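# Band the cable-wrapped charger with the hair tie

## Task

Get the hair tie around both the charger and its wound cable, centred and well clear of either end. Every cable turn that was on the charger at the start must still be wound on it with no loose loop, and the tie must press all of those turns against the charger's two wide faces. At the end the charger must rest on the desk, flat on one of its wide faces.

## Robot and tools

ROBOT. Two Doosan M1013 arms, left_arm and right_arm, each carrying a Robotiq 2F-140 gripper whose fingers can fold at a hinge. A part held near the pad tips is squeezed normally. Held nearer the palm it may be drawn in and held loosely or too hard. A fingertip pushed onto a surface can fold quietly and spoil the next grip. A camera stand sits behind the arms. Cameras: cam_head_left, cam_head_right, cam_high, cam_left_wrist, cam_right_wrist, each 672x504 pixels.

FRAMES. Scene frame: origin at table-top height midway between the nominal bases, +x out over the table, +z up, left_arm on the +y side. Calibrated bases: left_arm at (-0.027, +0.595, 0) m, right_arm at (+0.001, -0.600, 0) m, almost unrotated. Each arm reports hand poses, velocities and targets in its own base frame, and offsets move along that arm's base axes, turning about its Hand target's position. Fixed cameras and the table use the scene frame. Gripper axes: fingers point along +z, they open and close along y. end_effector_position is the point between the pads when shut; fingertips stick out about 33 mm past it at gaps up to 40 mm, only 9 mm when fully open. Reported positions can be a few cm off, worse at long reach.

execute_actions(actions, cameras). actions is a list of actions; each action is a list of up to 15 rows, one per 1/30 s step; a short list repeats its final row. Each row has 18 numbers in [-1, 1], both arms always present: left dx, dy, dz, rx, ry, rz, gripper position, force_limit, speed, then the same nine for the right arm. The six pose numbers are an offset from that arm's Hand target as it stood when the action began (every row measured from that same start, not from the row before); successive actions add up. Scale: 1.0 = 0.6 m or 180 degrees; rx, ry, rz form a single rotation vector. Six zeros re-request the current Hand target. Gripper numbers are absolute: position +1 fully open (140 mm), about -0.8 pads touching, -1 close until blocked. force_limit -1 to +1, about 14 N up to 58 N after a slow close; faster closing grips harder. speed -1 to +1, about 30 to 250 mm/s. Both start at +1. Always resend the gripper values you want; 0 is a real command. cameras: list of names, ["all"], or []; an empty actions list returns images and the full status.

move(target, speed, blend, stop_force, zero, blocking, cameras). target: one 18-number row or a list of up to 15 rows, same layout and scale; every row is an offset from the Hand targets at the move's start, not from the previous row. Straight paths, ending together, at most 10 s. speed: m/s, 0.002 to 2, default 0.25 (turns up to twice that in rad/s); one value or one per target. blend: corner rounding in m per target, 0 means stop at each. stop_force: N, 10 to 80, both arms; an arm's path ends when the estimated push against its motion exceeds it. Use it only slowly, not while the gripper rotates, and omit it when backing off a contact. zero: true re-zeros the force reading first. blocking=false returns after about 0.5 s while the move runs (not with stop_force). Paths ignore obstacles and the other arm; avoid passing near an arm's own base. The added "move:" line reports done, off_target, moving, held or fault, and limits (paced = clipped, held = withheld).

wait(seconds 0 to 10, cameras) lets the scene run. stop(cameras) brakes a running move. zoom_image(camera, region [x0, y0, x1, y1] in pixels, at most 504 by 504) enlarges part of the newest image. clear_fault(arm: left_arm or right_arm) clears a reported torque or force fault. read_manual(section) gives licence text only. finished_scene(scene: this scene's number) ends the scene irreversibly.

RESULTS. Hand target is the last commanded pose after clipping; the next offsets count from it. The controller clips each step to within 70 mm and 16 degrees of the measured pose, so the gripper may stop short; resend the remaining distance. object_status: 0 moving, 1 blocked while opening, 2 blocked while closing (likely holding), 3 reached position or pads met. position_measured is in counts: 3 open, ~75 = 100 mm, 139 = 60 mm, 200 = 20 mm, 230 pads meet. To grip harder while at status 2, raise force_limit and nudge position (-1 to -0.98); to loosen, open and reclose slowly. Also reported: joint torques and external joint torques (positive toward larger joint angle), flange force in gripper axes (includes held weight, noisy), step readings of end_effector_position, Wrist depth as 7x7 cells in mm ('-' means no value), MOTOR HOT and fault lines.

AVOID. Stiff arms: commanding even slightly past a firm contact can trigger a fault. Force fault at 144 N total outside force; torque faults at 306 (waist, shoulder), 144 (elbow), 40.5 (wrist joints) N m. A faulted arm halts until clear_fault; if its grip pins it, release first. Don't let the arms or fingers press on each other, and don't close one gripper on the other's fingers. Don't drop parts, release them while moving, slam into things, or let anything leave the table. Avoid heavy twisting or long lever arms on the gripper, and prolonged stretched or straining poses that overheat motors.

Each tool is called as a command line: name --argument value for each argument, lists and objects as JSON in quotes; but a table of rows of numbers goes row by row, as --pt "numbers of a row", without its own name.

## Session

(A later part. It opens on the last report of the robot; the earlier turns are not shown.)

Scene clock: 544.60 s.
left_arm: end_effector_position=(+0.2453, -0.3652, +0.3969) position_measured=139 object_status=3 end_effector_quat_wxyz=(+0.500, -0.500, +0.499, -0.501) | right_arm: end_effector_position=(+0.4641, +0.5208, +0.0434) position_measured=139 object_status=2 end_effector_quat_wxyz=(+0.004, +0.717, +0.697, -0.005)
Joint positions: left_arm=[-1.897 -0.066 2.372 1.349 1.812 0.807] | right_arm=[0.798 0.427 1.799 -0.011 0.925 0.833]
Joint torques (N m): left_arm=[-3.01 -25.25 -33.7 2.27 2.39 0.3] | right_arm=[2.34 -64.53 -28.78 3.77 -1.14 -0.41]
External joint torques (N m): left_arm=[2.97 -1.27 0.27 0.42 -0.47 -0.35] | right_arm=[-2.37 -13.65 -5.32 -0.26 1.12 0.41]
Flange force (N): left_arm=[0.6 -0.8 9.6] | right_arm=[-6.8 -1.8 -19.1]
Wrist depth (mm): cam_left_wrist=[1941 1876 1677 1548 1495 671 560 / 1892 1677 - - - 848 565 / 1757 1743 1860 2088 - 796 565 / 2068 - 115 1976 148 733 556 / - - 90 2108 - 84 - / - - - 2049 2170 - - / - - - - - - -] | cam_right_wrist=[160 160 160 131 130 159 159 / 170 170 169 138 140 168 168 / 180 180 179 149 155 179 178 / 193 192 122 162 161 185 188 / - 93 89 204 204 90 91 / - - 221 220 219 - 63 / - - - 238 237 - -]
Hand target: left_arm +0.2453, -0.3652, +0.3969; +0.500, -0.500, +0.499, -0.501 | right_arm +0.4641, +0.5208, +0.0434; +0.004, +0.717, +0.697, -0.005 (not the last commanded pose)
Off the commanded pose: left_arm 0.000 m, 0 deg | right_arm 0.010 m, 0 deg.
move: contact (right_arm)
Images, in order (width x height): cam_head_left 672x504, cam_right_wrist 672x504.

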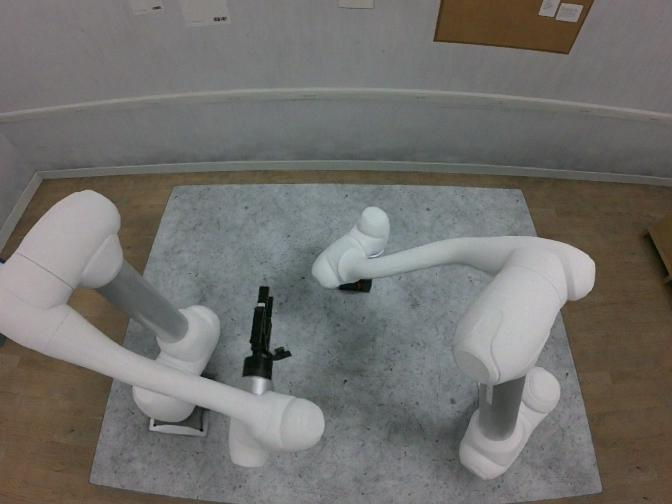

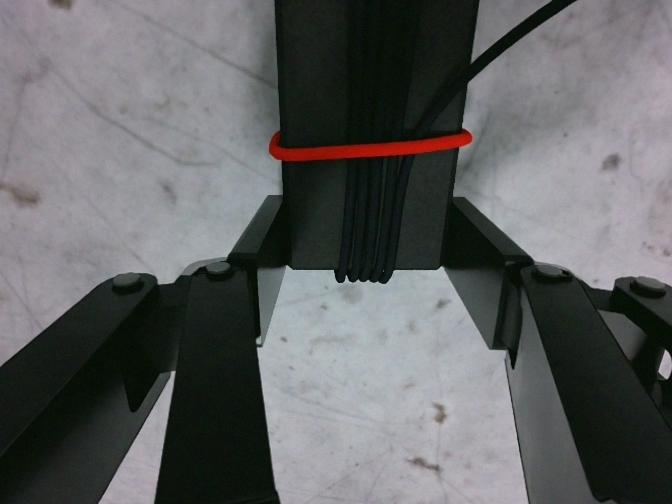

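move --target '[0,0,0,0,0,0,-0.08,0,-1,0,0,-0.005,0,0,0,-1,-0.1,-1]' --speed 0.01 --cameras '["cam_right_wrist"]'

execute_actions --actions '[[[0,0,0,0,0,0,-0.08,0,-1,0,0,0,0,0,0,0.43,-0.1,-1]],[[0,0,0,0,0,0,-0.08,0,-1,0,0,0,0,0,0,0.43,-0.1,-1]],[[0,0,0,0,0,0,-0.08,0,-1,0,0,0,0,0,0,0.43,-0.1,-1]]]'

move --target '[0,0,0,0,0,0,-0.08,0,-1,0,0,0.3,0,0,0,0.43,-0.1,-1]' --speed 0.15 --cameras '["all"]'

Scene clock: 551.40 s.
left_arm: end_effector_position=(+0.2453, -0.3652, +0.3969) position_measured=139 object_status=3 end_effector_quat_wxyz=(+0.500, -0.500, +0.499, -0.501) | right_arm: end_effector_position=(+0.4641, +0.5208, +0.0405) position_measured=139 object_status=2 end_effector_quat_wxyz=(+0.004, +0.717, +0.697, -0.005)
Joint positions: left_arm=[-1.897 -0.066 2.372 1.349 1.812 0.807] | right_arm=[0.798 0.43 1.801 -0.011 0.92 0.833]
Joint torques (N m): left_arm=[-2.63 -25.65 -33.79 2.24 2.4 0.31] | right_arm=[5.85 -43.06 -18.02 5.33 -3.05 -0.43]
External joint torques (N m): left_arm=[2.63 -0.84 0.46 0.44 -0.48 -0.36] | right_arm=[-5.83 -34.86 -15.83 -1.84 3.03 0.43]
Flange force (N): left_arm=[0.7 0.1 8.7] | right_arm=[-13.9 -1.0 -50.6]
Wrist depth (mm): cam_left_wrist=[- 1437 1743 1652 1844 698 562 / 1677 1664 1892 - 1785 799 560 / 1908 1627 - - 1925 782 560 / - 2068 115 1785 148 738 560 / - - 90 - - 84 - / - - - 2213 - - - / - - - 2459 - - -] | cam_right_wrist=[158 158 157 128 129 156 156 / 167 167 166 136 137 165 166 / 177 177 176 147 151 176 176 / 187 186 134 160 156 126 185 / - 92 121 201 201 111 91 / - - 216 217 216 - 63 / - - 236 235 234 - -]
Hand target: left_arm +0.2453, -0.3652, +0.3969; +0.500, -0.500, +0.499, -0.501 | right_arm +0.4641, +0.5208, +0.0404; +0.004, +0.717, +0.697, -0.005
Off the commanded pose: left_arm 0.000 m, 0 deg | right_arm 0.000 m, 0 deg.
move: done
Images, in order (width x height): cam_right_wrist 672x504.

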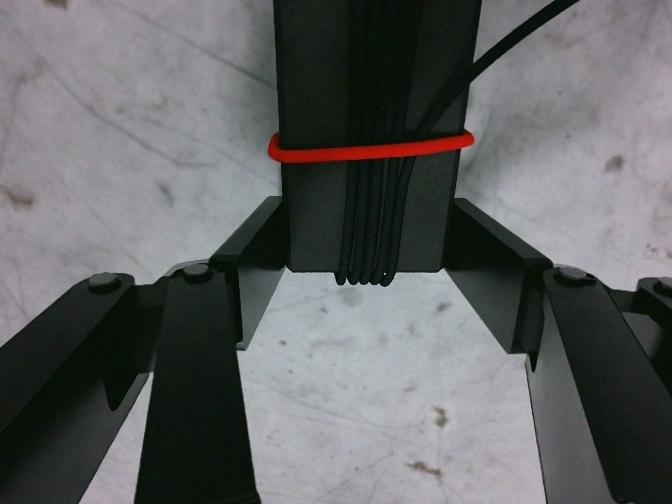

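Scene clock: 553.10 s.
left_arm: end_effector_position=(+0.2453, -0.3652, +0.3969) position_measured=139 object_status=3 end_effector_quat_wxyz=(+0.500, -0.500, +0.499, -0.501) | right_arm: end_effector_position=(+0.4641, +0.5208, +0.0404) position_measured=75 object_status=3 end_effector_quat_wxyz=(+0.004, +0.717, +0.697, -0.005)
Joint positions: left_arm=[-1.897 -0.066 2.372 1.349 1.812 0.807] | right_arm=[0.798 0.43 1.801 -0.011 0.92 0.833]
Joint torques (N m): left_arm=[-2.82 -25.35 -33.56 2.3 2.44 0.26] | right_arm=[0.34 -74.34 -33.62 3.16 -0.48 -0.41]
External joint torques (N m): left_arm=[2.83 -1.2 0.1 0.38 -0.52 -0.31] | right_arm=[-0.41 -3.77 -0.23 0.32 0.47 0.41]
External joint torques at the end of the 1st action: left_arm=[3.12 -1.4 0.16 0.43 -0.45 -0.34] | right_arm=[-0.23 -2.07 -0.01 0.31 0.46 0.47]
External joint torques at the end of the 2nd action: left_arm=[2.94 -1.08 0.37 0.44 -0.47 -0.29] | right_arm=[-0.6 -3.83 -0.1 0.35 0.44 0.44]
Flange force (N): left_arm=[0.8 -0.9 9.2] | right_arm=[-3.2 -2.6 -4.7]
Flange force at the end of the 1st action (N): left_arm=[0.6 -1.1 10.0] | right_arm=[-1.6 -1.7 -2.9]
Flange force at the end of the 2nd action (N): left_arm=[0.7 -0.5 9.5] | right_arm=[-3.6 -2.7 -4.6]
Wrist depth (mm): cam_left_wrist=[- - 1495 1639 1716 796 563 / 2030 1677 - 1729 - 761 562 / 1959 1829 - - 1844 832 559 / 2030 - 115 1876 139 740 557 / - - 89 - - 84 - / - - - - - - - / - - - - - - -] | cam_right_wrist=[157 157 155 129 129 156 156 / 167 166 166 136 137 165 165 / 177 177 177 143 148 176 175 / 188 113 157 154 156 149 184 / - 99 201 201 200 138 86 / - - 218 216 216 215 - / - - 235 233 234 233 -]
Hand target: left_arm +0.2453, -0.3652, +0.3969; +0.500, -0.500, +0.499, -0.501 | right_arm +0.4641, +0.5208, +0.0404; +0.004, +0.717, +0.697, -0.005
Off the commanded pose: left_arm 0.000 m, 0 deg | right_arm 0.000 m, 0 deg.
Step readings (end_effector_position of left_arm | right_arm; steps 1 to 15: 1st action; 16 to 30: 2nd action; 31 to 45: 3rd action):
0: (+0.2453, -0.3652, +0.3969) | (+0.4641, +0.5208, +0.0405)
1: (+0.2453, -0.3652, +0.3969) | (+0.4641, +0.5208, +0.0405)
2: (+0.2453, -0.3652, +0.3969) | (+0.4641, +0.5208, +0.0404)
4: (+0.2453, -0.3652, +0.3969) | (+0.4641, +0.5208, +0.0403)
8: (+0.2453, -0.3652, +0.3969) | (+0.4640, +0.5207, +0.0400)
15: (+0.2453, -0.3652, +0.3969) | (+0.4641, +0.5208, +0.0403)
16: (+0.2453, -0.3652, +0.3969) | (+0.4641, +0.5208, +0.0403)
17: (+0.2453, -0.3652, +0.3969) | (+0.4641, +0.5208, +0.0404)
19: (+0.2453, -0.3652, +0.3969) | (+0.4641, +0.5208, +0.0404)
23: (+0.2453, -0.3652, +0.3969) | (+0.4641, +0.5208, +0.0404)
30: (+0.2453, -0.3652, +0.3969) | (+0.4641, +0.5208, +0.0404)
31: (+0.2453, -0.3652, +0.3969) | (+0.4641, +0.5208, +0.0404)
32: (+0.2453, -0.3652, +0.3969) | (+0.4641, +0.5208, +0.0404)
34: (+0.2453, -0.3652, +0.3969) | (+0.4641, +0.5208, +0.0404)
38: (+0.2453, -0.3652, +0.3969) | (+0.4641, +0.5208, +0.0404)
45: (+0.2453, -0.3652, +0.3969) | (+0.4641, +0.5208, +0.0404)

Scene clock: 554.73 s.
left_arm: end_effector_position=(+0.2453, -0.3652, +0.3969) position_measured=139 object_status=3 end_effector_quat_wxyz=(+0.500, -0.500, +0.499, -0.501) | right_arm: end_effector_position=(+0.4641, +0.5208, +0.2204) position_measured=75 object_status=3 end_effector_quat_wxyz=(+0.004, +0.717, +0.697, -0.005)
Joint positions: left_arm=[-1.897 -0.066 2.372 1.349 1.812 0.807] | right_arm=[0.798 0.288 1.638 -0.009 1.226 0.83]
Joint torques (N m): left_arm=[-2.79 -25.65 -33.59 2.29 2.4 0.3] | right_arm=[0.63 -66.87 -39.59 3.84 -0.51 -0.46]
External joint torques (N m): left_arm=[2.76 -0.87 0.18 0.4 -0.47 -0.35] | right_arm=[-0.57 -3.57 -0.63 0.3 0.5 0.46]
Flange force (N): left_arm=[1.2 -0.2 8.8] | right_arm=[-3.1 -2.4 -3.6]
Wrist depth (mm): cam_left_wrist=[1639 - 1548 1581 1785 1604 559 / - - 1702 1876 1615 832 562 / - - 1689 - 1959 842 569 / - - 115 1892 147 733 559 / - - 115 2030 2128 84 - / - - - 2236 2191 - - / - - - - - - -] | cam_right_wrist=[323 320 323 295 323 319 320 / 342 341 343 312 341 338 339 / 364 364 360 360 361 362 360 / 382 107 376 385 385 138 377 / - 99 416 412 411 129 86 / - - 447 445 443 440 - / - - 484 482 484 481 -]
Hand target: left_arm +0.2453, -0.3652, +0.3969; +0.500, -0.500, +0.499, -0.501 | right_arm +0.4641, +0.5208, +0.2204; +0.004, +0.717, +0.697, -0.005
Off the commanded pose: left_arm 0.000 m, 0 deg | right_arm 0.000 m, 0 deg.
move: done

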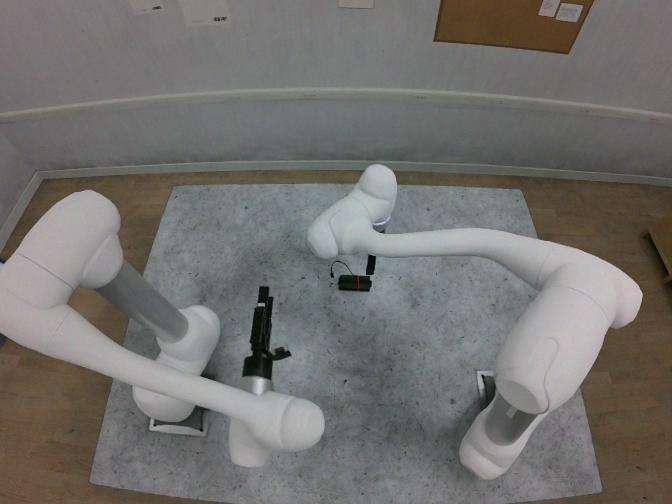

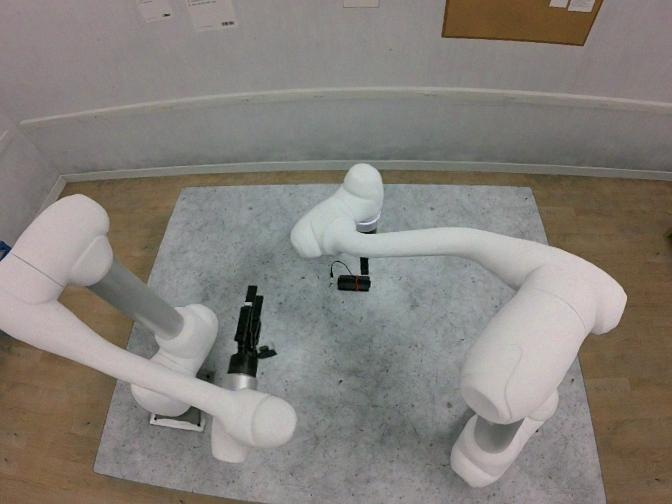

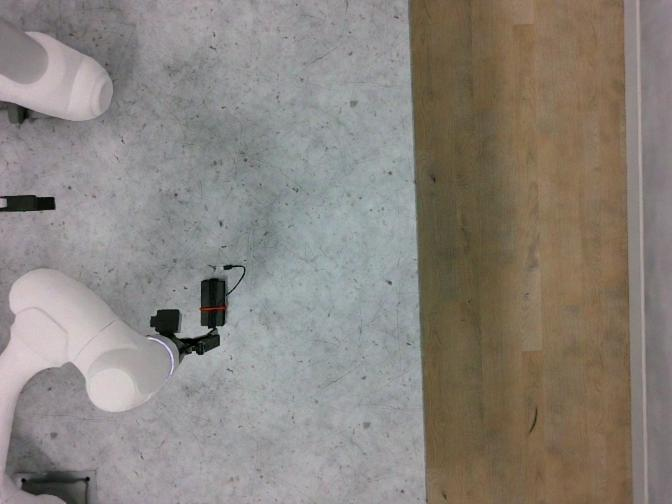

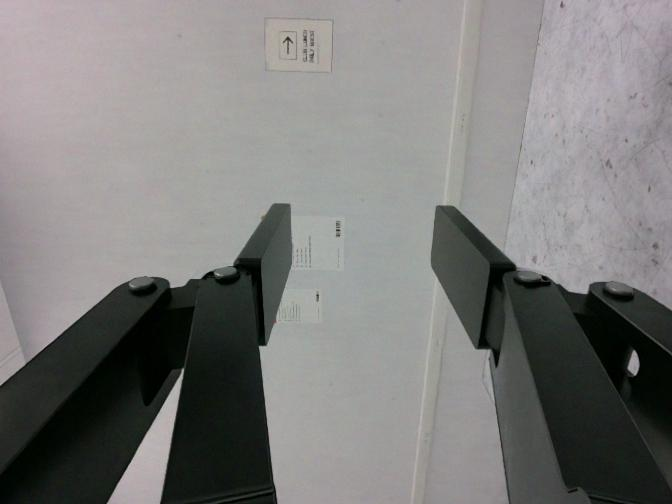

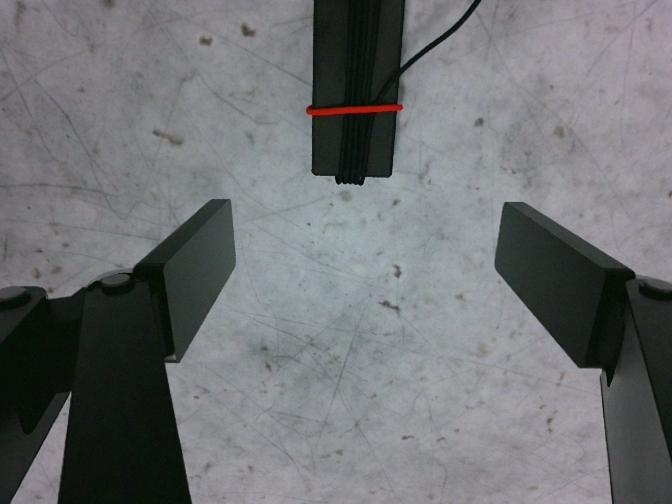

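move --target '[0,0,0,0,0,0,-0.08,0,-1,0.0,0.005,-0.297,0,0,0,0.43,-0.1,-1]' --speed 0.12

execute_actions --actions '[[[0,0,0,0,0,0,-0.08,0,-1,0,0,0,0,0,0,-1,-0.1,-1]],[[0,0,0,0,0,0,-0.08,0,-1,0,0,0,0,0,0,-1,-0.1,-1]],[[0,0,0,0,0,0,-0.08,0,-1,0,0,0,0,0,0,-1,-0.1,-1]],[[0,0,0,0,0,0,-0.08,0,-1,0,0,0,0,0,0,-1,-0.1,-1]]]'

move --target '[0,0,0,0,0,0,-0.08,0,-1,0,0,0.2,0,0,0,-1,-0.1,-1]' --speed 0.08 --cameras '["cam_high","cam_right_wrist","cam_head_left"]'

Scene clock: 566.23 s.
left_arm: end_effector_position=(+0.2453, -0.3652, +0.3969) position_measured=139 object_status=3 end_effector_quat_wxyz=(+0.500, -0.500, +0.499, -0.501) | right_arm: end_effector_position=(+0.4641, +0.5238, +0.0423) position_measured=75 object_status=3 end_effector_quat_wxyz=(+0.004, +0.717, +0.697, -0.005)
Joint positions: left_arm=[-1.897 -0.066 2.372 1.349 1.812 0.807] | right_arm=[0.801 0.431 1.795 -0.011 0.925 0.836]
Joint torques (N m): left_arm=[-3.35 -25.13 -33.66 2.26 2.43 0.3] | right_arm=[0.59 -74.41 -33.98 3.2 -0.64 -0.41]
External joint torques (N m): left_arm=[3.43 -1.35 0.43 0.4 -0.5 -0.34] | right_arm=[-0.61 -3.96 -0.07 0.3 0.63 0.41]
Flange force (N): left_arm=[0.6 -0.7 10.9] | right_arm=[-3.8 -2.7 -5.0]
Wrist depth (mm): cam_left_wrist=[1664 1652 1537 1716 1652 748 563 / 2282 - - 1627 1785 758 566 / 1743 - 2432 2030 - 788 559 / - - 115 2030 148 728 533 / - - 90 1941 - 85 - / - - - - - - - / - - - - - - -] | cam_right_wrist=[159 159 158 131 132 158 158 / 168 168 168 138 140 167 167 / 179 179 178 145 173 177 177 / 191 113 185 156 158 149 187 / - 99 204 203 202 138 86 / - - 220 219 218 217 - / - - 237 237 236 236 -]
Hand target: left_arm +0.2453, -0.3652, +0.3969; +0.500, -0.500, +0.499, -0.501 | right_arm +0.4641, +0.5238, +0.0422; +0.004, +0.717, +0.697, -0.005
Off the commanded pose: left_arm 0.000 m, 0 deg | right_arm 0.000 m, 0 deg.
move: done

Scene clock: 568.43 s.
left_arm: end_effector_position=(+0.2453, -0.3652, +0.3969) position_measured=139 object_status=3 end_effector_quat_wxyz=(+0.500, -0.500, +0.499, -0.501) | right_arm: end_effector_position=(+0.4641, +0.5238, +0.0422) position_measured=139 object_status=2 end_effector_quat_wxyz=(+0.004, +0.717, +0.697, -0.005)
Joint positions: left_arm=[-1.897 -0.066 2.372 1.349 1.812 0.807] | right_arm=[0.801 0.432 1.795 -0.011 0.925 0.836]
Joint torques (N m): left_arm=[-3.11 -25.39 -33.54 2.26 2.43 0.33] | right_arm=[0.12 -73.38 -33.35 3.14 -0.53 -0.44]
External joint torques (N m): left_arm=[3.15 -1.21 -0.06 0.43 -0.5 -0.38] | right_arm=[-0.01 -5.03 -0.65 0.36 0.51 0.43]
External joint torques at the end of the 1st action: left_arm=[3.04 -1.36 0.2 0.34 -0.44 -0.31] | right_arm=[-0.17 -3.49 0.09 0.26 0.5 0.42]
External joint torques at the end of the 2nd action: left_arm=[2.71 -1.43 -0.04 0.52 -0.45 -0.32] | right_arm=[-0.2 -3.52 -0.28 0.29 0.43 0.44]
External joint torques at the end of the 3rd action: left_arm=[2.66 -1.15 0.34 0.46 -0.51 -0.36] | right_arm=[-0.08 -4.84 -0.65 0.38 0.57 0.45]
Flange force (N): left_arm=[1.4 -0.9 10.0] | right_arm=[-3.4 -3.6 -6.3]
Flange force at the end of the 1st action (N): left_arm=[0.5 -1.0 9.6] | right_arm=[-3.2 -3.1 -4.3]
Flange force at the end of the 2nd action (N): left_arm=[0.6 -1.5 9.0] | right_arm=[-2.7 -2.6 -4.4]
Flange force at the end of the 3rd action (N): left_arm=[0.5 -0.5 8.9] | right_arm=[-3.2 -3.3 -6.2]
Wrist depth (mm): cam_left_wrist=[- - 1892 1604 1548 802 565 / 1716 - 1485 1743 1604 707 560 / - 1844 1892 - 1829 802 559 / 1994 1994 115 2330 139 788 555 / - - 90 2108 - 84 - / - - - 2432 - - - / - - - 2068 - - -] | cam_right_wrist=[160 159 159 131 132 158 158 / 168 168 167 138 140 167 167 / 179 179 178 146 148 178 177 / 191 190 123 156 155 184 186 / - 93 89 204 203 90 91 / - - 219 218 218 - 63 / - - - 237 236 - -]
Hand target: left_arm +0.2453, -0.3652, +0.3969; +0.500, -0.500, +0.499, -0.501 | right_arm +0.4641, +0.5238, +0.0422; +0.004, +0.717, +0.697, -0.005
Off the commanded pose: left_arm 0.000 m, 0 deg | right_arm 0.000 m, 0 deg.
Step readings (end_effector_position of left_arm | right_arm; steps 1 to 15: 1st action; 16 to 30: 2nd action; 31 to 45: 3rd action; 46 to 60: 4th action):
0: (+0.2453, -0.3652, +0.3969) | (+0.4641, +0.5238, +0.0423)
1: (+0.2453, -0.3652, +0.3969) | (+0.4641, +0.5238, +0.0423)
2: (+0.2453, -0.3652, +0.3969) | (+0.4641, +0.5238, +0.0423)
4: (+0.2453, -0.3652, +0.3969) | (+0.4641, +0.5238, +0.0422)
8: (+0.2453, -0.3652, +0.3969) | (+0.4641, +0.5238, +0.0422)
15: (+0.2453, -0.3652, +0.3969) | (+0.4641, +0.5238, +0.0422)
16: (+0.2453, -0.3652, +0.3969) | (+0.4641, +0.5238, +0.0422)
17: (+0.2453, -0.3652, +0.3969) | (+0.4641, +0.5238, +0.0422)
19: (+0.2453, -0.3652, +0.3969) | (+0.4641, +0.5238, +0.0422)
23: (+0.2453, -0.3652, +0.3969) | (+0.4641, +0.5238, +0.0422)
30: (+0.2453, -0.3652, +0.3969) | (+0.4641, +0.5238, +0.0422)
31: (+0.2453, -0.3652, +0.3969) | (+0.4641, +0.5238, +0.0422)
32: (+0.2453, -0.3652, +0.3969) | (+0.4641, +0.5238, +0.0422)
34: (+0.2453, -0.3652, +0.3969) | (+0.4641, +0.5238, +0.0422)
38: (+0.2453, -0.3652, +0.3969) | (+0.4641, +0.5238, +0.0422)
45: (+0.2453, -0.3652, +0.3969) | (+0.4641, +0.5238, +0.0422)
46: (+0.2453, -0.3652, +0.3969) | (+0.4641, +0.5238, +0.0422)
47: (+0.2453, -0.3652, +0.3969) | (+0.4641, +0.5238, +0.0422)
49: (+0.2453, -0.3652, +0.3969) | (+0.4641, +0.5238, +0.0422)
53: (+0.2453, -0.3652, +0.3969) | (+0.4641, +0.5238, +0.0422)
60: (+0.2453, -0.3652, +0.3969) | (+0.4641, +0.5238, +0.0422)

Scene clock: 570.30 s.
left_arm: end_effector_position=(+0.2453, -0.3652, +0.3969) position_measured=139 object_status=3 end_effector_quat_wxyz=(+0.500, -0.500, +0.499, -0.501) | right_arm: end_effector_position=(+0.4641, +0.5238, +0.1622) position_measured=139 object_status=2 end_effector_quat_wxyz=(+0.004, +0.717, +0.697, -0.005)
Joint positions: left_arm=[-1.897 -0.066 2.372 1.349 1.812 0.807] | right_arm=[0.801 0.328 1.696 -0.01 1.127 0.834]
Joint torques (N m): left_arm=[-3.02 -25.03 -33.58 2.28 2.42 0.27] | right_arm=[0.44 -71.31 -40.08 3.7 -0.57 -0.46]
External joint torques (N m): left_arm=[3.01 -1.44 0.32 0.39 -0.5 -0.32] | right_arm=[-0.56 -1.3 1.52 0.26 0.55 0.46]
Flange force (N): left_arm=[0.3 -1.0 9.8] | right_arm=[-3.7 -2.9 -0.3]
Wrist depth (mm): cam_left_wrist=[- 1860 1664 1771 1466 774 560 / - 1743 1743 - - 730 563 / - 1652 - - 1976 829 563 / - - 115 2573 148 733 560 / - - 90 2149 - 84 - / - - - 2170 - - - / - - - 2354 - - -] | cam_right_wrist=[270 269 265 132 132 267 267 / 284 285 285 139 141 283 283 / 302 302 301 146 148 299 299 / 322 319 123 156 155 310 315 / - 93 89 344 345 90 91 / - - 372 372 369 - 63 / - - - 398 402 - -]
Hand target: left_arm +0.2453, -0.3652, +0.3969; +0.500, -0.500, +0.499, -0.501 | right_arm +0.4641, +0.5238, +0.1622; +0.004, +0.717, +0.697, -0.005
Off the commanded pose: left_arm 0.000 m, 0 deg | right_arm 0.000 m, 0 deg.
move: done
Images, in order (width x height): cam_head_left 672x504, cam_high 672x504, cam_right_wrist 672x504.

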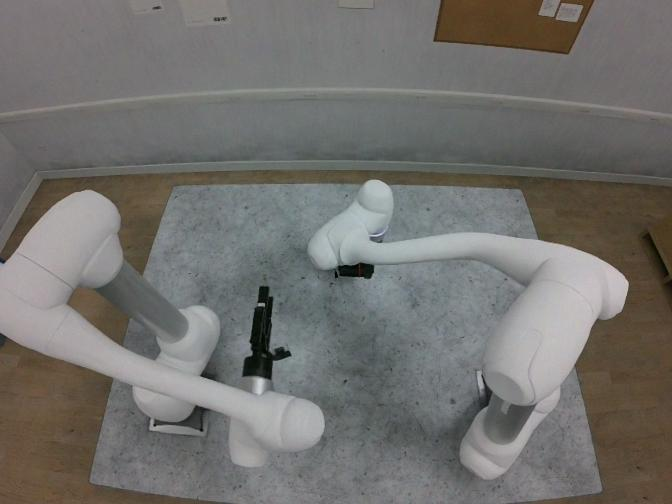

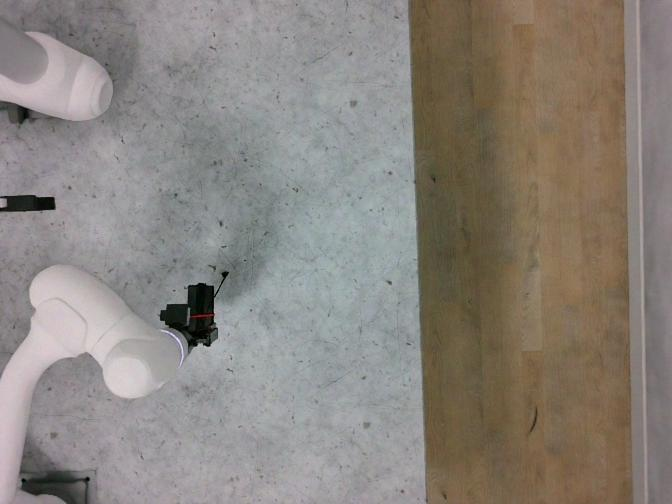

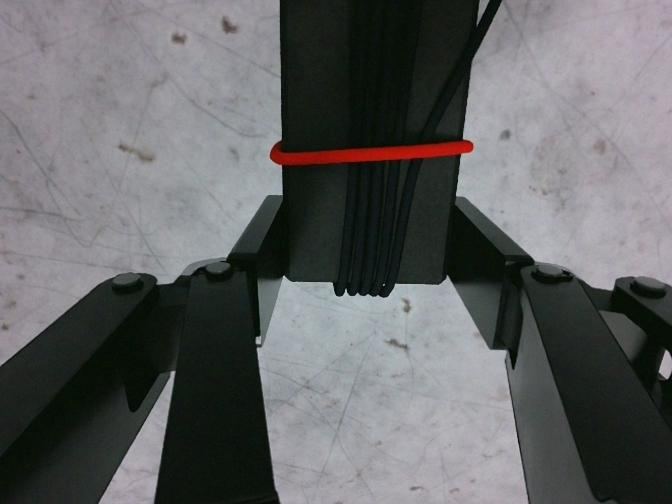

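move --pt "0 0 0 0 0 0 -0.08 0 -1 0 0 -0.175 0 0 0 -1 -0.1 -1" --pt "0 0 0 0 0 0 -0.08 0 -1 0.08 -0.02 -0.186 0 0 0 -1 -0.1 -1" --pt "0 0 0 0 0 0 -0.08 0 -1 0.08 -0.13 -0.190 0 0 0 -1 -0.1 -1" --speed 0.05 --cameras '["cam_high","cam_right_wrist"]'

Scene clock: 579.70 s.
left_arm: end_effector_position=(+0.2453, -0.3652, +0.3969) position_measured=139 object_status=3 end_effector_quat_wxyz=(+0.500, -0.500, +0.499, -0.501) | right_arm: end_effector_position=(+0.5121, +0.4459, +0.0482) position_measured=139 object_status=2 end_effector_quat_wxyz=(+0.004, +0.717, +0.697, -0.005)
Joint positions: left_arm=[-1.897 -0.066 2.372 1.349 1.812 0.807] | right_arm=[0.67 0.398 1.835 -0.012 0.918 0.707]
Joint torques (N m): left_arm=[-2.99 -25.35 -33.7 2.22 2.4 0.27] | right_arm=[1.5 -73.2 -34.62 3.24 -0.61 -0.66]
External joint torques (N m): left_arm=[2.95 -1.15 0.19 0.48 -0.48 -0.32] | right_arm=[-1.46 -1.35 0.79 0.25 0.59 0.66]
Flange force (N): left_arm=[0.9 -0.8 9.6] | right_arm=[-2.9 -1.4 -1.8]
Wrist depth (mm): cam_left_wrist=[1604 1506 1627 1548 1592 811 562 / - - 2305 - 1664 1716 563 / 1664 1976 - 2191 1785 779 566 / 1941 - 115 1729 138 738 559 / - - 90 1799 - 84 - / - - - 2282 - - - / - - - 2354 - - -] | cam_right_wrist=[166 164 164 134 132 163 163 / 174 174 172 139 140 173 172 / 185 185 184 147 148 183 183 / 197 194 123 156 155 119 192 / - 93 89 210 210 90 91 / - - 226 227 225 - 63 / - - - 244 244 - -]
Hand target: left_arm +0.2453, -0.3652, +0.3969; +0.500, -0.500, +0.499, -0.501 | right_arm +0.5121, +0.4458, +0.0482; +0.004, +0.717, +0.697, -0.005
Off the commanded pose: left_arm 0.000 m, 0 deg | right_arm 0.000 m, 0 deg.
move: done
Images, in order (width x height): cam_high 672x504, cam_right_wrist 672x504.

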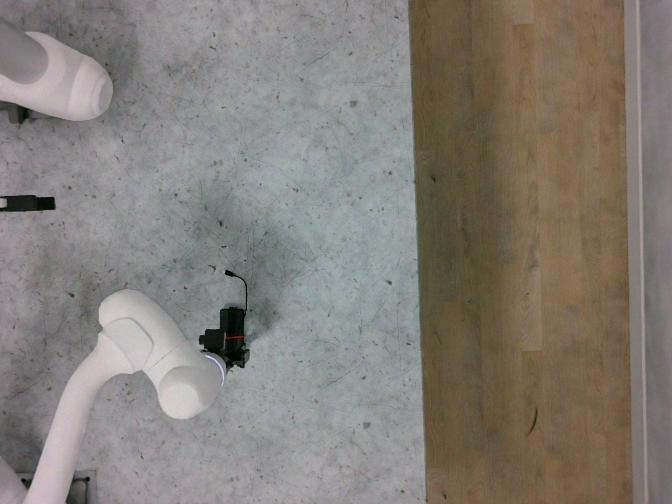

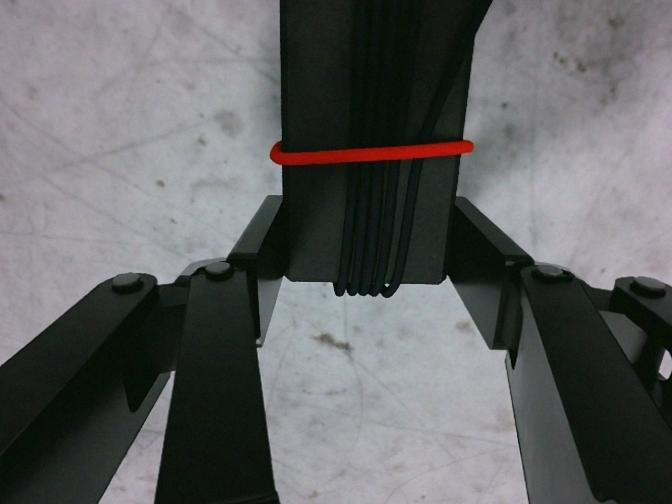

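move --pt "0 0 0 0 0 0 -0.08 0 -1 0.12 0 0 0 0 0 -1 -0.1 -1" --pt "0 0 0 0 0 0 -0.08 0 -1 0.14 -0.04 -0.003 0 0 0 -1 -0.1 -1" --speed 0.04

move --target '[0,0,0,0,0,0,-0.08,0,-1,0,0,-0.02,0,0,0,-1,-0.1,-1]' --speed 0.008 --stop_force 10 --cameras '["cam_high","cam_right_wrist"]'

Scene clock: 586.93 s.
left_arm: end_effector_position=(+0.2453, -0.3652, +0.3969) position_measured=139 object_status=3 end_effector_quat_wxyz=(+0.500, -0.500, +0.499, -0.501) | right_arm: end_effector_position=(+0.5961, +0.4219, +0.0464) position_measured=139 object_status=2 end_effector_quat_wxyz=(+0.004, +0.717, +0.697, -0.005)
Joint positions: left_arm=[-1.897 -0.066 2.372 1.349 1.812 0.807] | right_arm=[0.573 0.467 1.73 -0.013 0.953 0.61]
Joint torques (N m): left_arm=[-3.09 -25.57 -33.64 2.25 2.42 0.25] | right_arm=[0.75 -81.19 -35.91 3.35 -0.56 -0.47]
External joint torques (N m): left_arm=[3.05 -0.89 0.36 0.43 -0.49 -0.3] | right_arm=[-0.57 -1.23 1.17 0.23 0.55 0.47]
Flange force (N): left_arm=[1.2 -0.2 9.7] | right_arm=[-2.4 -2.9 -1.3]
Wrist depth (mm): cam_left_wrist=[1729 - 1664 1757 1652 745 586 / - - 1581 - - 740 597 / 1925 2012 - - 1976 793 562 / 1959 1925 115 1860 148 782 563 / - - 115 2604 - 84 - / - - - 1941 2236 - - / - - - - 2432 - -] | cam_right_wrist=[165 163 162 132 133 161 161 / 172 172 170 139 142 170 171 / 183 183 182 147 148 182 181 / 193 193 123 157 155 119 191 / - 93 89 208 207 90 91 / - - 225 224 224 - 63 / - - - 243 242 - -]
Hand target: left_arm +0.2453, -0.3652, +0.3969; +0.500, -0.500, +0.499, -0.501 | right_arm +0.5961, +0.4218, +0.0464; +0.004, +0.717, +0.697, -0.005
Off the commanded pose: left_arm 0.000 m, 0 deg | right_arm 0.000 m, 0 deg.
move: done

Scene clock: 588.33 s.
left_arm: end_effector_position=(+0.2453, -0.3652, +0.3969) position_measured=139 object_status=3 end_effector_quat_wxyz=(+0.500, -0.500, +0.499, -0.501) | right_arm: end_effector_position=(+0.5961, +0.4218, +0.0401) position_measured=139 object_status=2 end_effector_quat_wxyz=(+0.004, +0.717, +0.697, -0.005)
Joint positions: left_arm=[-1.897 -0.066 2.372 1.349 1.812 0.807] | right_arm=[0.573 0.473 1.734 -0.013 0.942 0.61]
Joint torques (N m): left_arm=[-2.95 -25.18 -33.69 2.24 2.4 0.32] | right_arm=[0.81 -73.54 -30.62 3.29 -0.15 -0.43]
External joint torques (N m): left_arm=[2.96 -1.34 0.27 0.44 -0.48 -0.36] | right_arm=[-0.63 -8.93 -3.79 0.26 0.14 0.43]
Flange force (N): left_arm=[0.4 -0.9 9.6] | right_arm=[-2.5 -2.7 -11.3]
Wrist depth (mm): cam_left_wrist=[- 1559 1615 1664 - 719 563 / - 1844 - - 1829 808 569 / 1892 1639 - - 2068 788 556 / 1892 2012 115 2049 138 730 557 / - - 115 2068 - 85 - / - - - - - - - / - - - 2487 - - -] | cam_right_wrist=[157 157 156 129 128 156 156 / 166 166 166 136 137 165 165 / 176 176 176 143 147 175 175 / 186 188 123 154 155 182 184 / - 93 89 201 199 90 91 / - - 217 216 215 - 63 / - - - 235 233 - -]
Hand target: left_arm +0.2453, -0.3652, +0.3969; +0.500, -0.500, +0.499, -0.501 | right_arm +0.5961, +0.4218, +0.0401; +0.004, +0.717, +0.697, -0.005 (not the last commanded pose)
Off the commanded pose: left_arm 0.000 m, 0 deg | right_arm 0.006 m, 0 deg.
move: contact (right_arm)
Images, in order (width x height): cam_high 672x504, cam_right_wrist 672x504.

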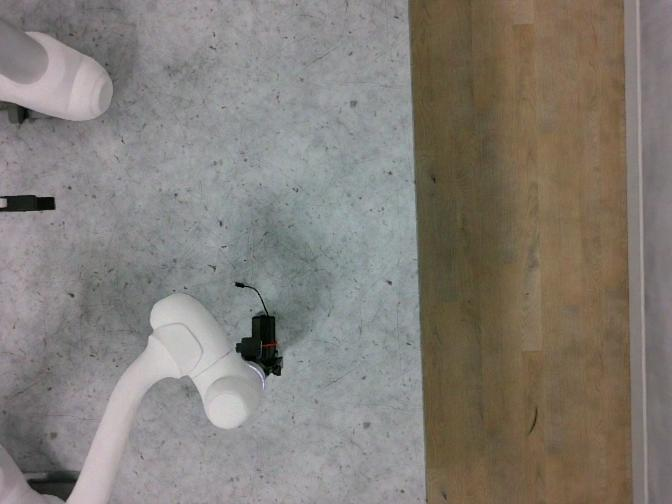

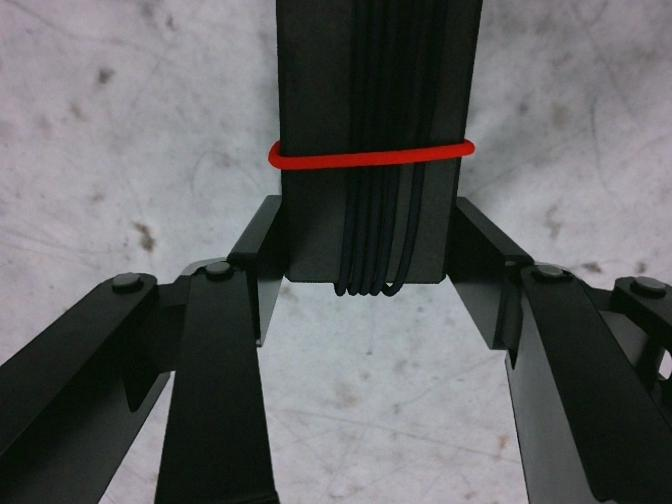

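Excellent. Release.

execute_actions --actions '[[[0,0,0,0,0,0,-0.08,0,-1,0,0,0,0,0,0,0.43,-0.1,-1]],[[0,0,0,0,0,0,-0.08,0,-1,0,0,0,0,0,0,0.43,-0.1,-1]],[[0,0,0,0,0,0,-0.08,0,-1,0,0,0,0,0,0,0.43,-0.1,-1]]]'

move --target '[0,0,0,0,0,0,-0.08,0,-1,0,0.05,0.3,0,0,0,0.43,-0.1,-1]' --speed 0.15 --cameras '["cam_right_wrist","cam_high"]'

zoom_image --camera "cam_high" --region '[220, 260, 300, 380]'

Scene clock: 596.20 s.
left_arm: end_effector_position=(+0.2453, -0.3652, +0.3969) position_measured=139 object_status=3 end_effector_quat_wxyz=(+0.500, -0.500, +0.499, -0.501) | right_arm: end_effector_position=(+0.5961, +0.4218, +0.0401) position_measured=75 object_status=3 end_effector_quat_wxyz=(+0.004, +0.717, +0.697, -0.005)
Joint positions: left_arm=[-1.897 -0.066 2.372 1.349 1.812 0.807] | right_arm=[0.573 0.473 1.734 -0.013 0.943 0.61]
Joint torques (N m): left_arm=[-2.88 -25.26 -33.75 2.18 2.43 0.26] | right_arm=[0.22 -78.95 -34.44 3.25 -0.5 -0.42]
External joint torques (N m): left_arm=[2.9 -1.29 0.26 0.51 -0.5 -0.31] | right_arm=[-0.1 -3.79 -0.07 0.31 0.48 0.42]
External joint torques at the end of the 1st action: left_arm=[2.92 -1.44 0.15 0.44 -0.47 -0.36] | right_arm=[-0.37 -3.81 -0.23 0.29 0.48 0.43]
External joint torques at the end of the 2nd action: left_arm=[3.28 -1.36 0.3 0.39 -0.5 -0.36] | right_arm=[-0.43 -3.81 -0.19 0.31 0.47 0.48]
Flange force (N): left_arm=[0.6 -1.0 9.7] | right_arm=[-2.4 -3.8 -4.5]
Flange force at the end of the 1st action (N): left_arm=[0.4 -1.1 9.5] | right_arm=[-2.5 -3.3 -4.6]
Flange force at the end of the 2nd action (N): left_arm=[0.6 -0.8 10.4] | right_arm=[-2.6 -3.4 -4.5]
Wrist depth (mm): cam_left_wrist=[1570 1677 1639 1689 1548 774 567 / - 1743 1743 1876 1814 748 556 / - - 1785 - 1785 771 556 / - - 115 - 148 730 560 / - - 89 2170 - 84 - / - - - 2170 - - - / - - - 2515 - - -] | cam_right_wrist=[156 157 155 130 130 156 156 / 166 166 166 137 138 164 164 / 177 176 176 145 146 173 175 / 186 113 183 152 156 149 184 / - 99 201 201 201 138 86 / - - 216 216 215 214 - / - - 234 234 234 233 -]
Hand target: left_arm +0.2453, -0.3652, +0.3969; +0.500, -0.500, +0.499, -0.501 | right_arm +0.5961, +0.4218, +0.0401; +0.004, +0.717, +0.697, -0.005
Off the commanded pose: left_arm 0.000 m, 0 deg | right_arm 0.000 m, 0 deg.
Step readings (end_effector_position of left_arm | right_arm; steps 1 to 15: 1st action; 16 to 30: 2nd action; 31 to 45: 3rd action):
0: (+0.2453, -0.3652, +0.3969) | (+0.5961, +0.4218, +0.0401)
1: (+0.2453, -0.3652, +0.3969) | (+0.5961, +0.4218, +0.0401)
2: (+0.2453, -0.3652, +0.3969) | (+0.5961, +0.4218, +0.0401)
4: (+0.2453, -0.3652, +0.3969) | (+0.5961, +0.4218, +0.0401)
8: (+0.2453, -0.3652, +0.3969) | (+0.5961, +0.4218, +0.0401)
15: (+0.2453, -0.3652, +0.3969) | (+0.5961, +0.4218, +0.0401)
16: (+0.2453, -0.3652, +0.3969) | (+0.5961, +0.4218, +0.0401)
17: (+0.2453, -0.3652, +0.3969) | (+0.5961, +0.4218, +0.0401)
19: (+0.2453, -0.3652, +0.3969) | (+0.5961, +0.4218, +0.0401)
23: (+0.2453, -0.3652, +0.3969) | (+0.5961, +0.4218, +0.0401)
30: (+0.2453, -0.3652, +0.3969) | (+0.5961, +0.4218, +0.0401)
31: (+0.2453, -0.3652, +0.3969) | (+0.5961, +0.4218, +0.0401)
32: (+0.2453, -0.3652, +0.3969) | (+0.5961, +0.4218, +0.0401)
34: (+0.2453, -0.3652, +0.3969) | (+0.5961, +0.4218, +0.0401)
38: (+0.2453, -0.3652, +0.3969) | (+0.5961, +0.4218, +0.0401)
45: (+0.2453, -0.3652, +0.3969) | (+0.5961, +0.4218, +0.0401)

Scene clock: 597.87 s.
left_arm: end_effector_position=(+0.2453, -0.3652, +0.3969) position_measured=139 object_status=3 end_effector_quat_wxyz=(+0.500, -0.500, +0.499, -0.501) | right_arm: end_effector_position=(+0.5961, +0.4518, +0.2201) position_measured=75 object_status=3 end_effector_quat_wxyz=(+0.004, +0.717, +0.697, -0.005)
Joint positions: left_arm=[-1.897 -0.066 2.372 1.349 1.812 0.807] | right_arm=[0.607 0.364 1.534 -0.011 1.252 0.639]
Joint torques (N m): left_arm=[-2.89 -25.38 -33.61 2.23 2.39 0.3] | right_arm=[0.28 -74.66 -40.86 3.92 -0.45 -0.41]
External joint torques (N m): left_arm=[2.98 -1.22 0.09 0.45 -0.47 -0.35] | right_arm=[-0.22 -3.61 0.27 0.27 0.44 0.41]
Flange force (N): left_arm=[0.9 -0.9 9.6] | right_arm=[-3.5 -4.7 -2.2]
Wrist depth (mm): cam_left_wrist=[1615 1627 1516 1570 1677 1615 562 / - - 1729 1757 1702 748 557 / - 1652 2068 1876 - 788 559 / - 1994 115 2282 148 738 559 / - - 90 2049 - 84 - / - - - - - - - / - - - 2282 - - -] | cam_right_wrist=[323 321 320 315 319 319 319 / 341 341 339 315 340 338 340 / 363 363 360 334 359 362 360 / 381 107 375 386 383 138 376 / - 99 414 414 412 129 86 / - - 446 445 443 443 - / - - 488 483 478 482 -]
Hand target: left_arm +0.2453, -0.3652, +0.3969; +0.500, -0.500, +0.499, -0.501 | right_arm +0.5961, +0.4518, +0.2201; +0.004, +0.717, +0.697, -0.005
Off the commanded pose: left_arm 0.000 m, 0 deg | right_arm 0.000 m, 0 deg.
move: done
Images, in order (width x height): cam_high 672x504, cam_right_wrist 672x504.

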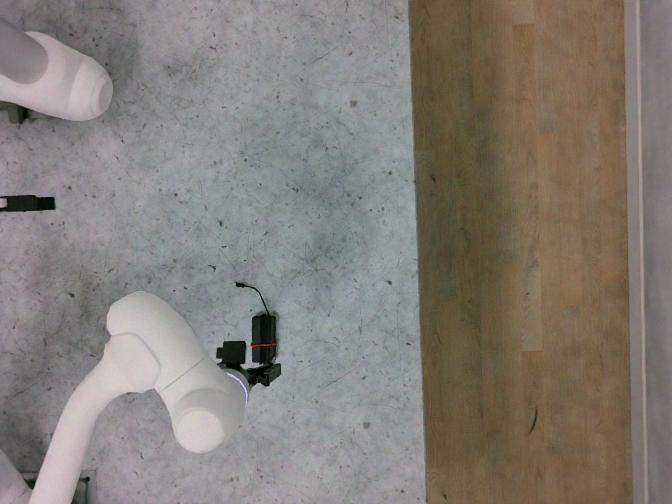

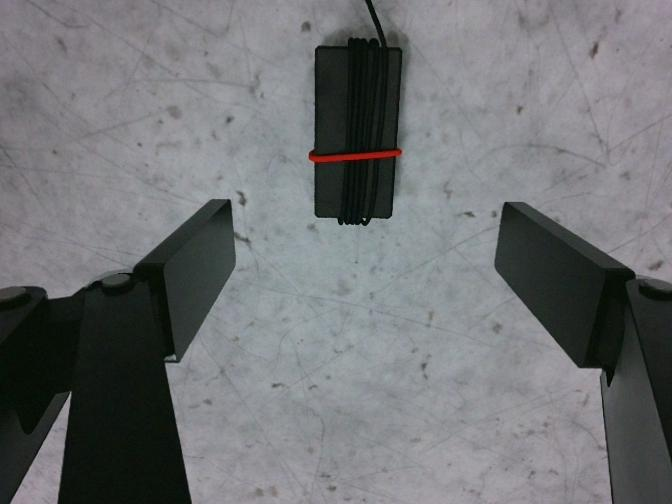

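Scaled by 4.200 from the camera's 672x504 image, which has a finer 960x720 frame.

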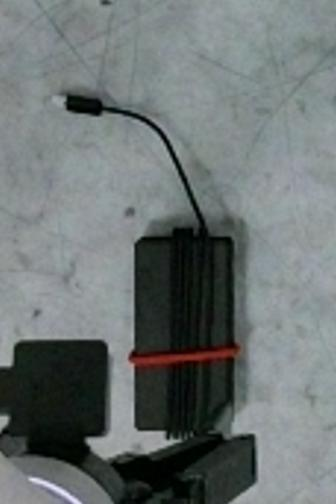

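finished_scene --scene 2

The scene is finished: the task was done.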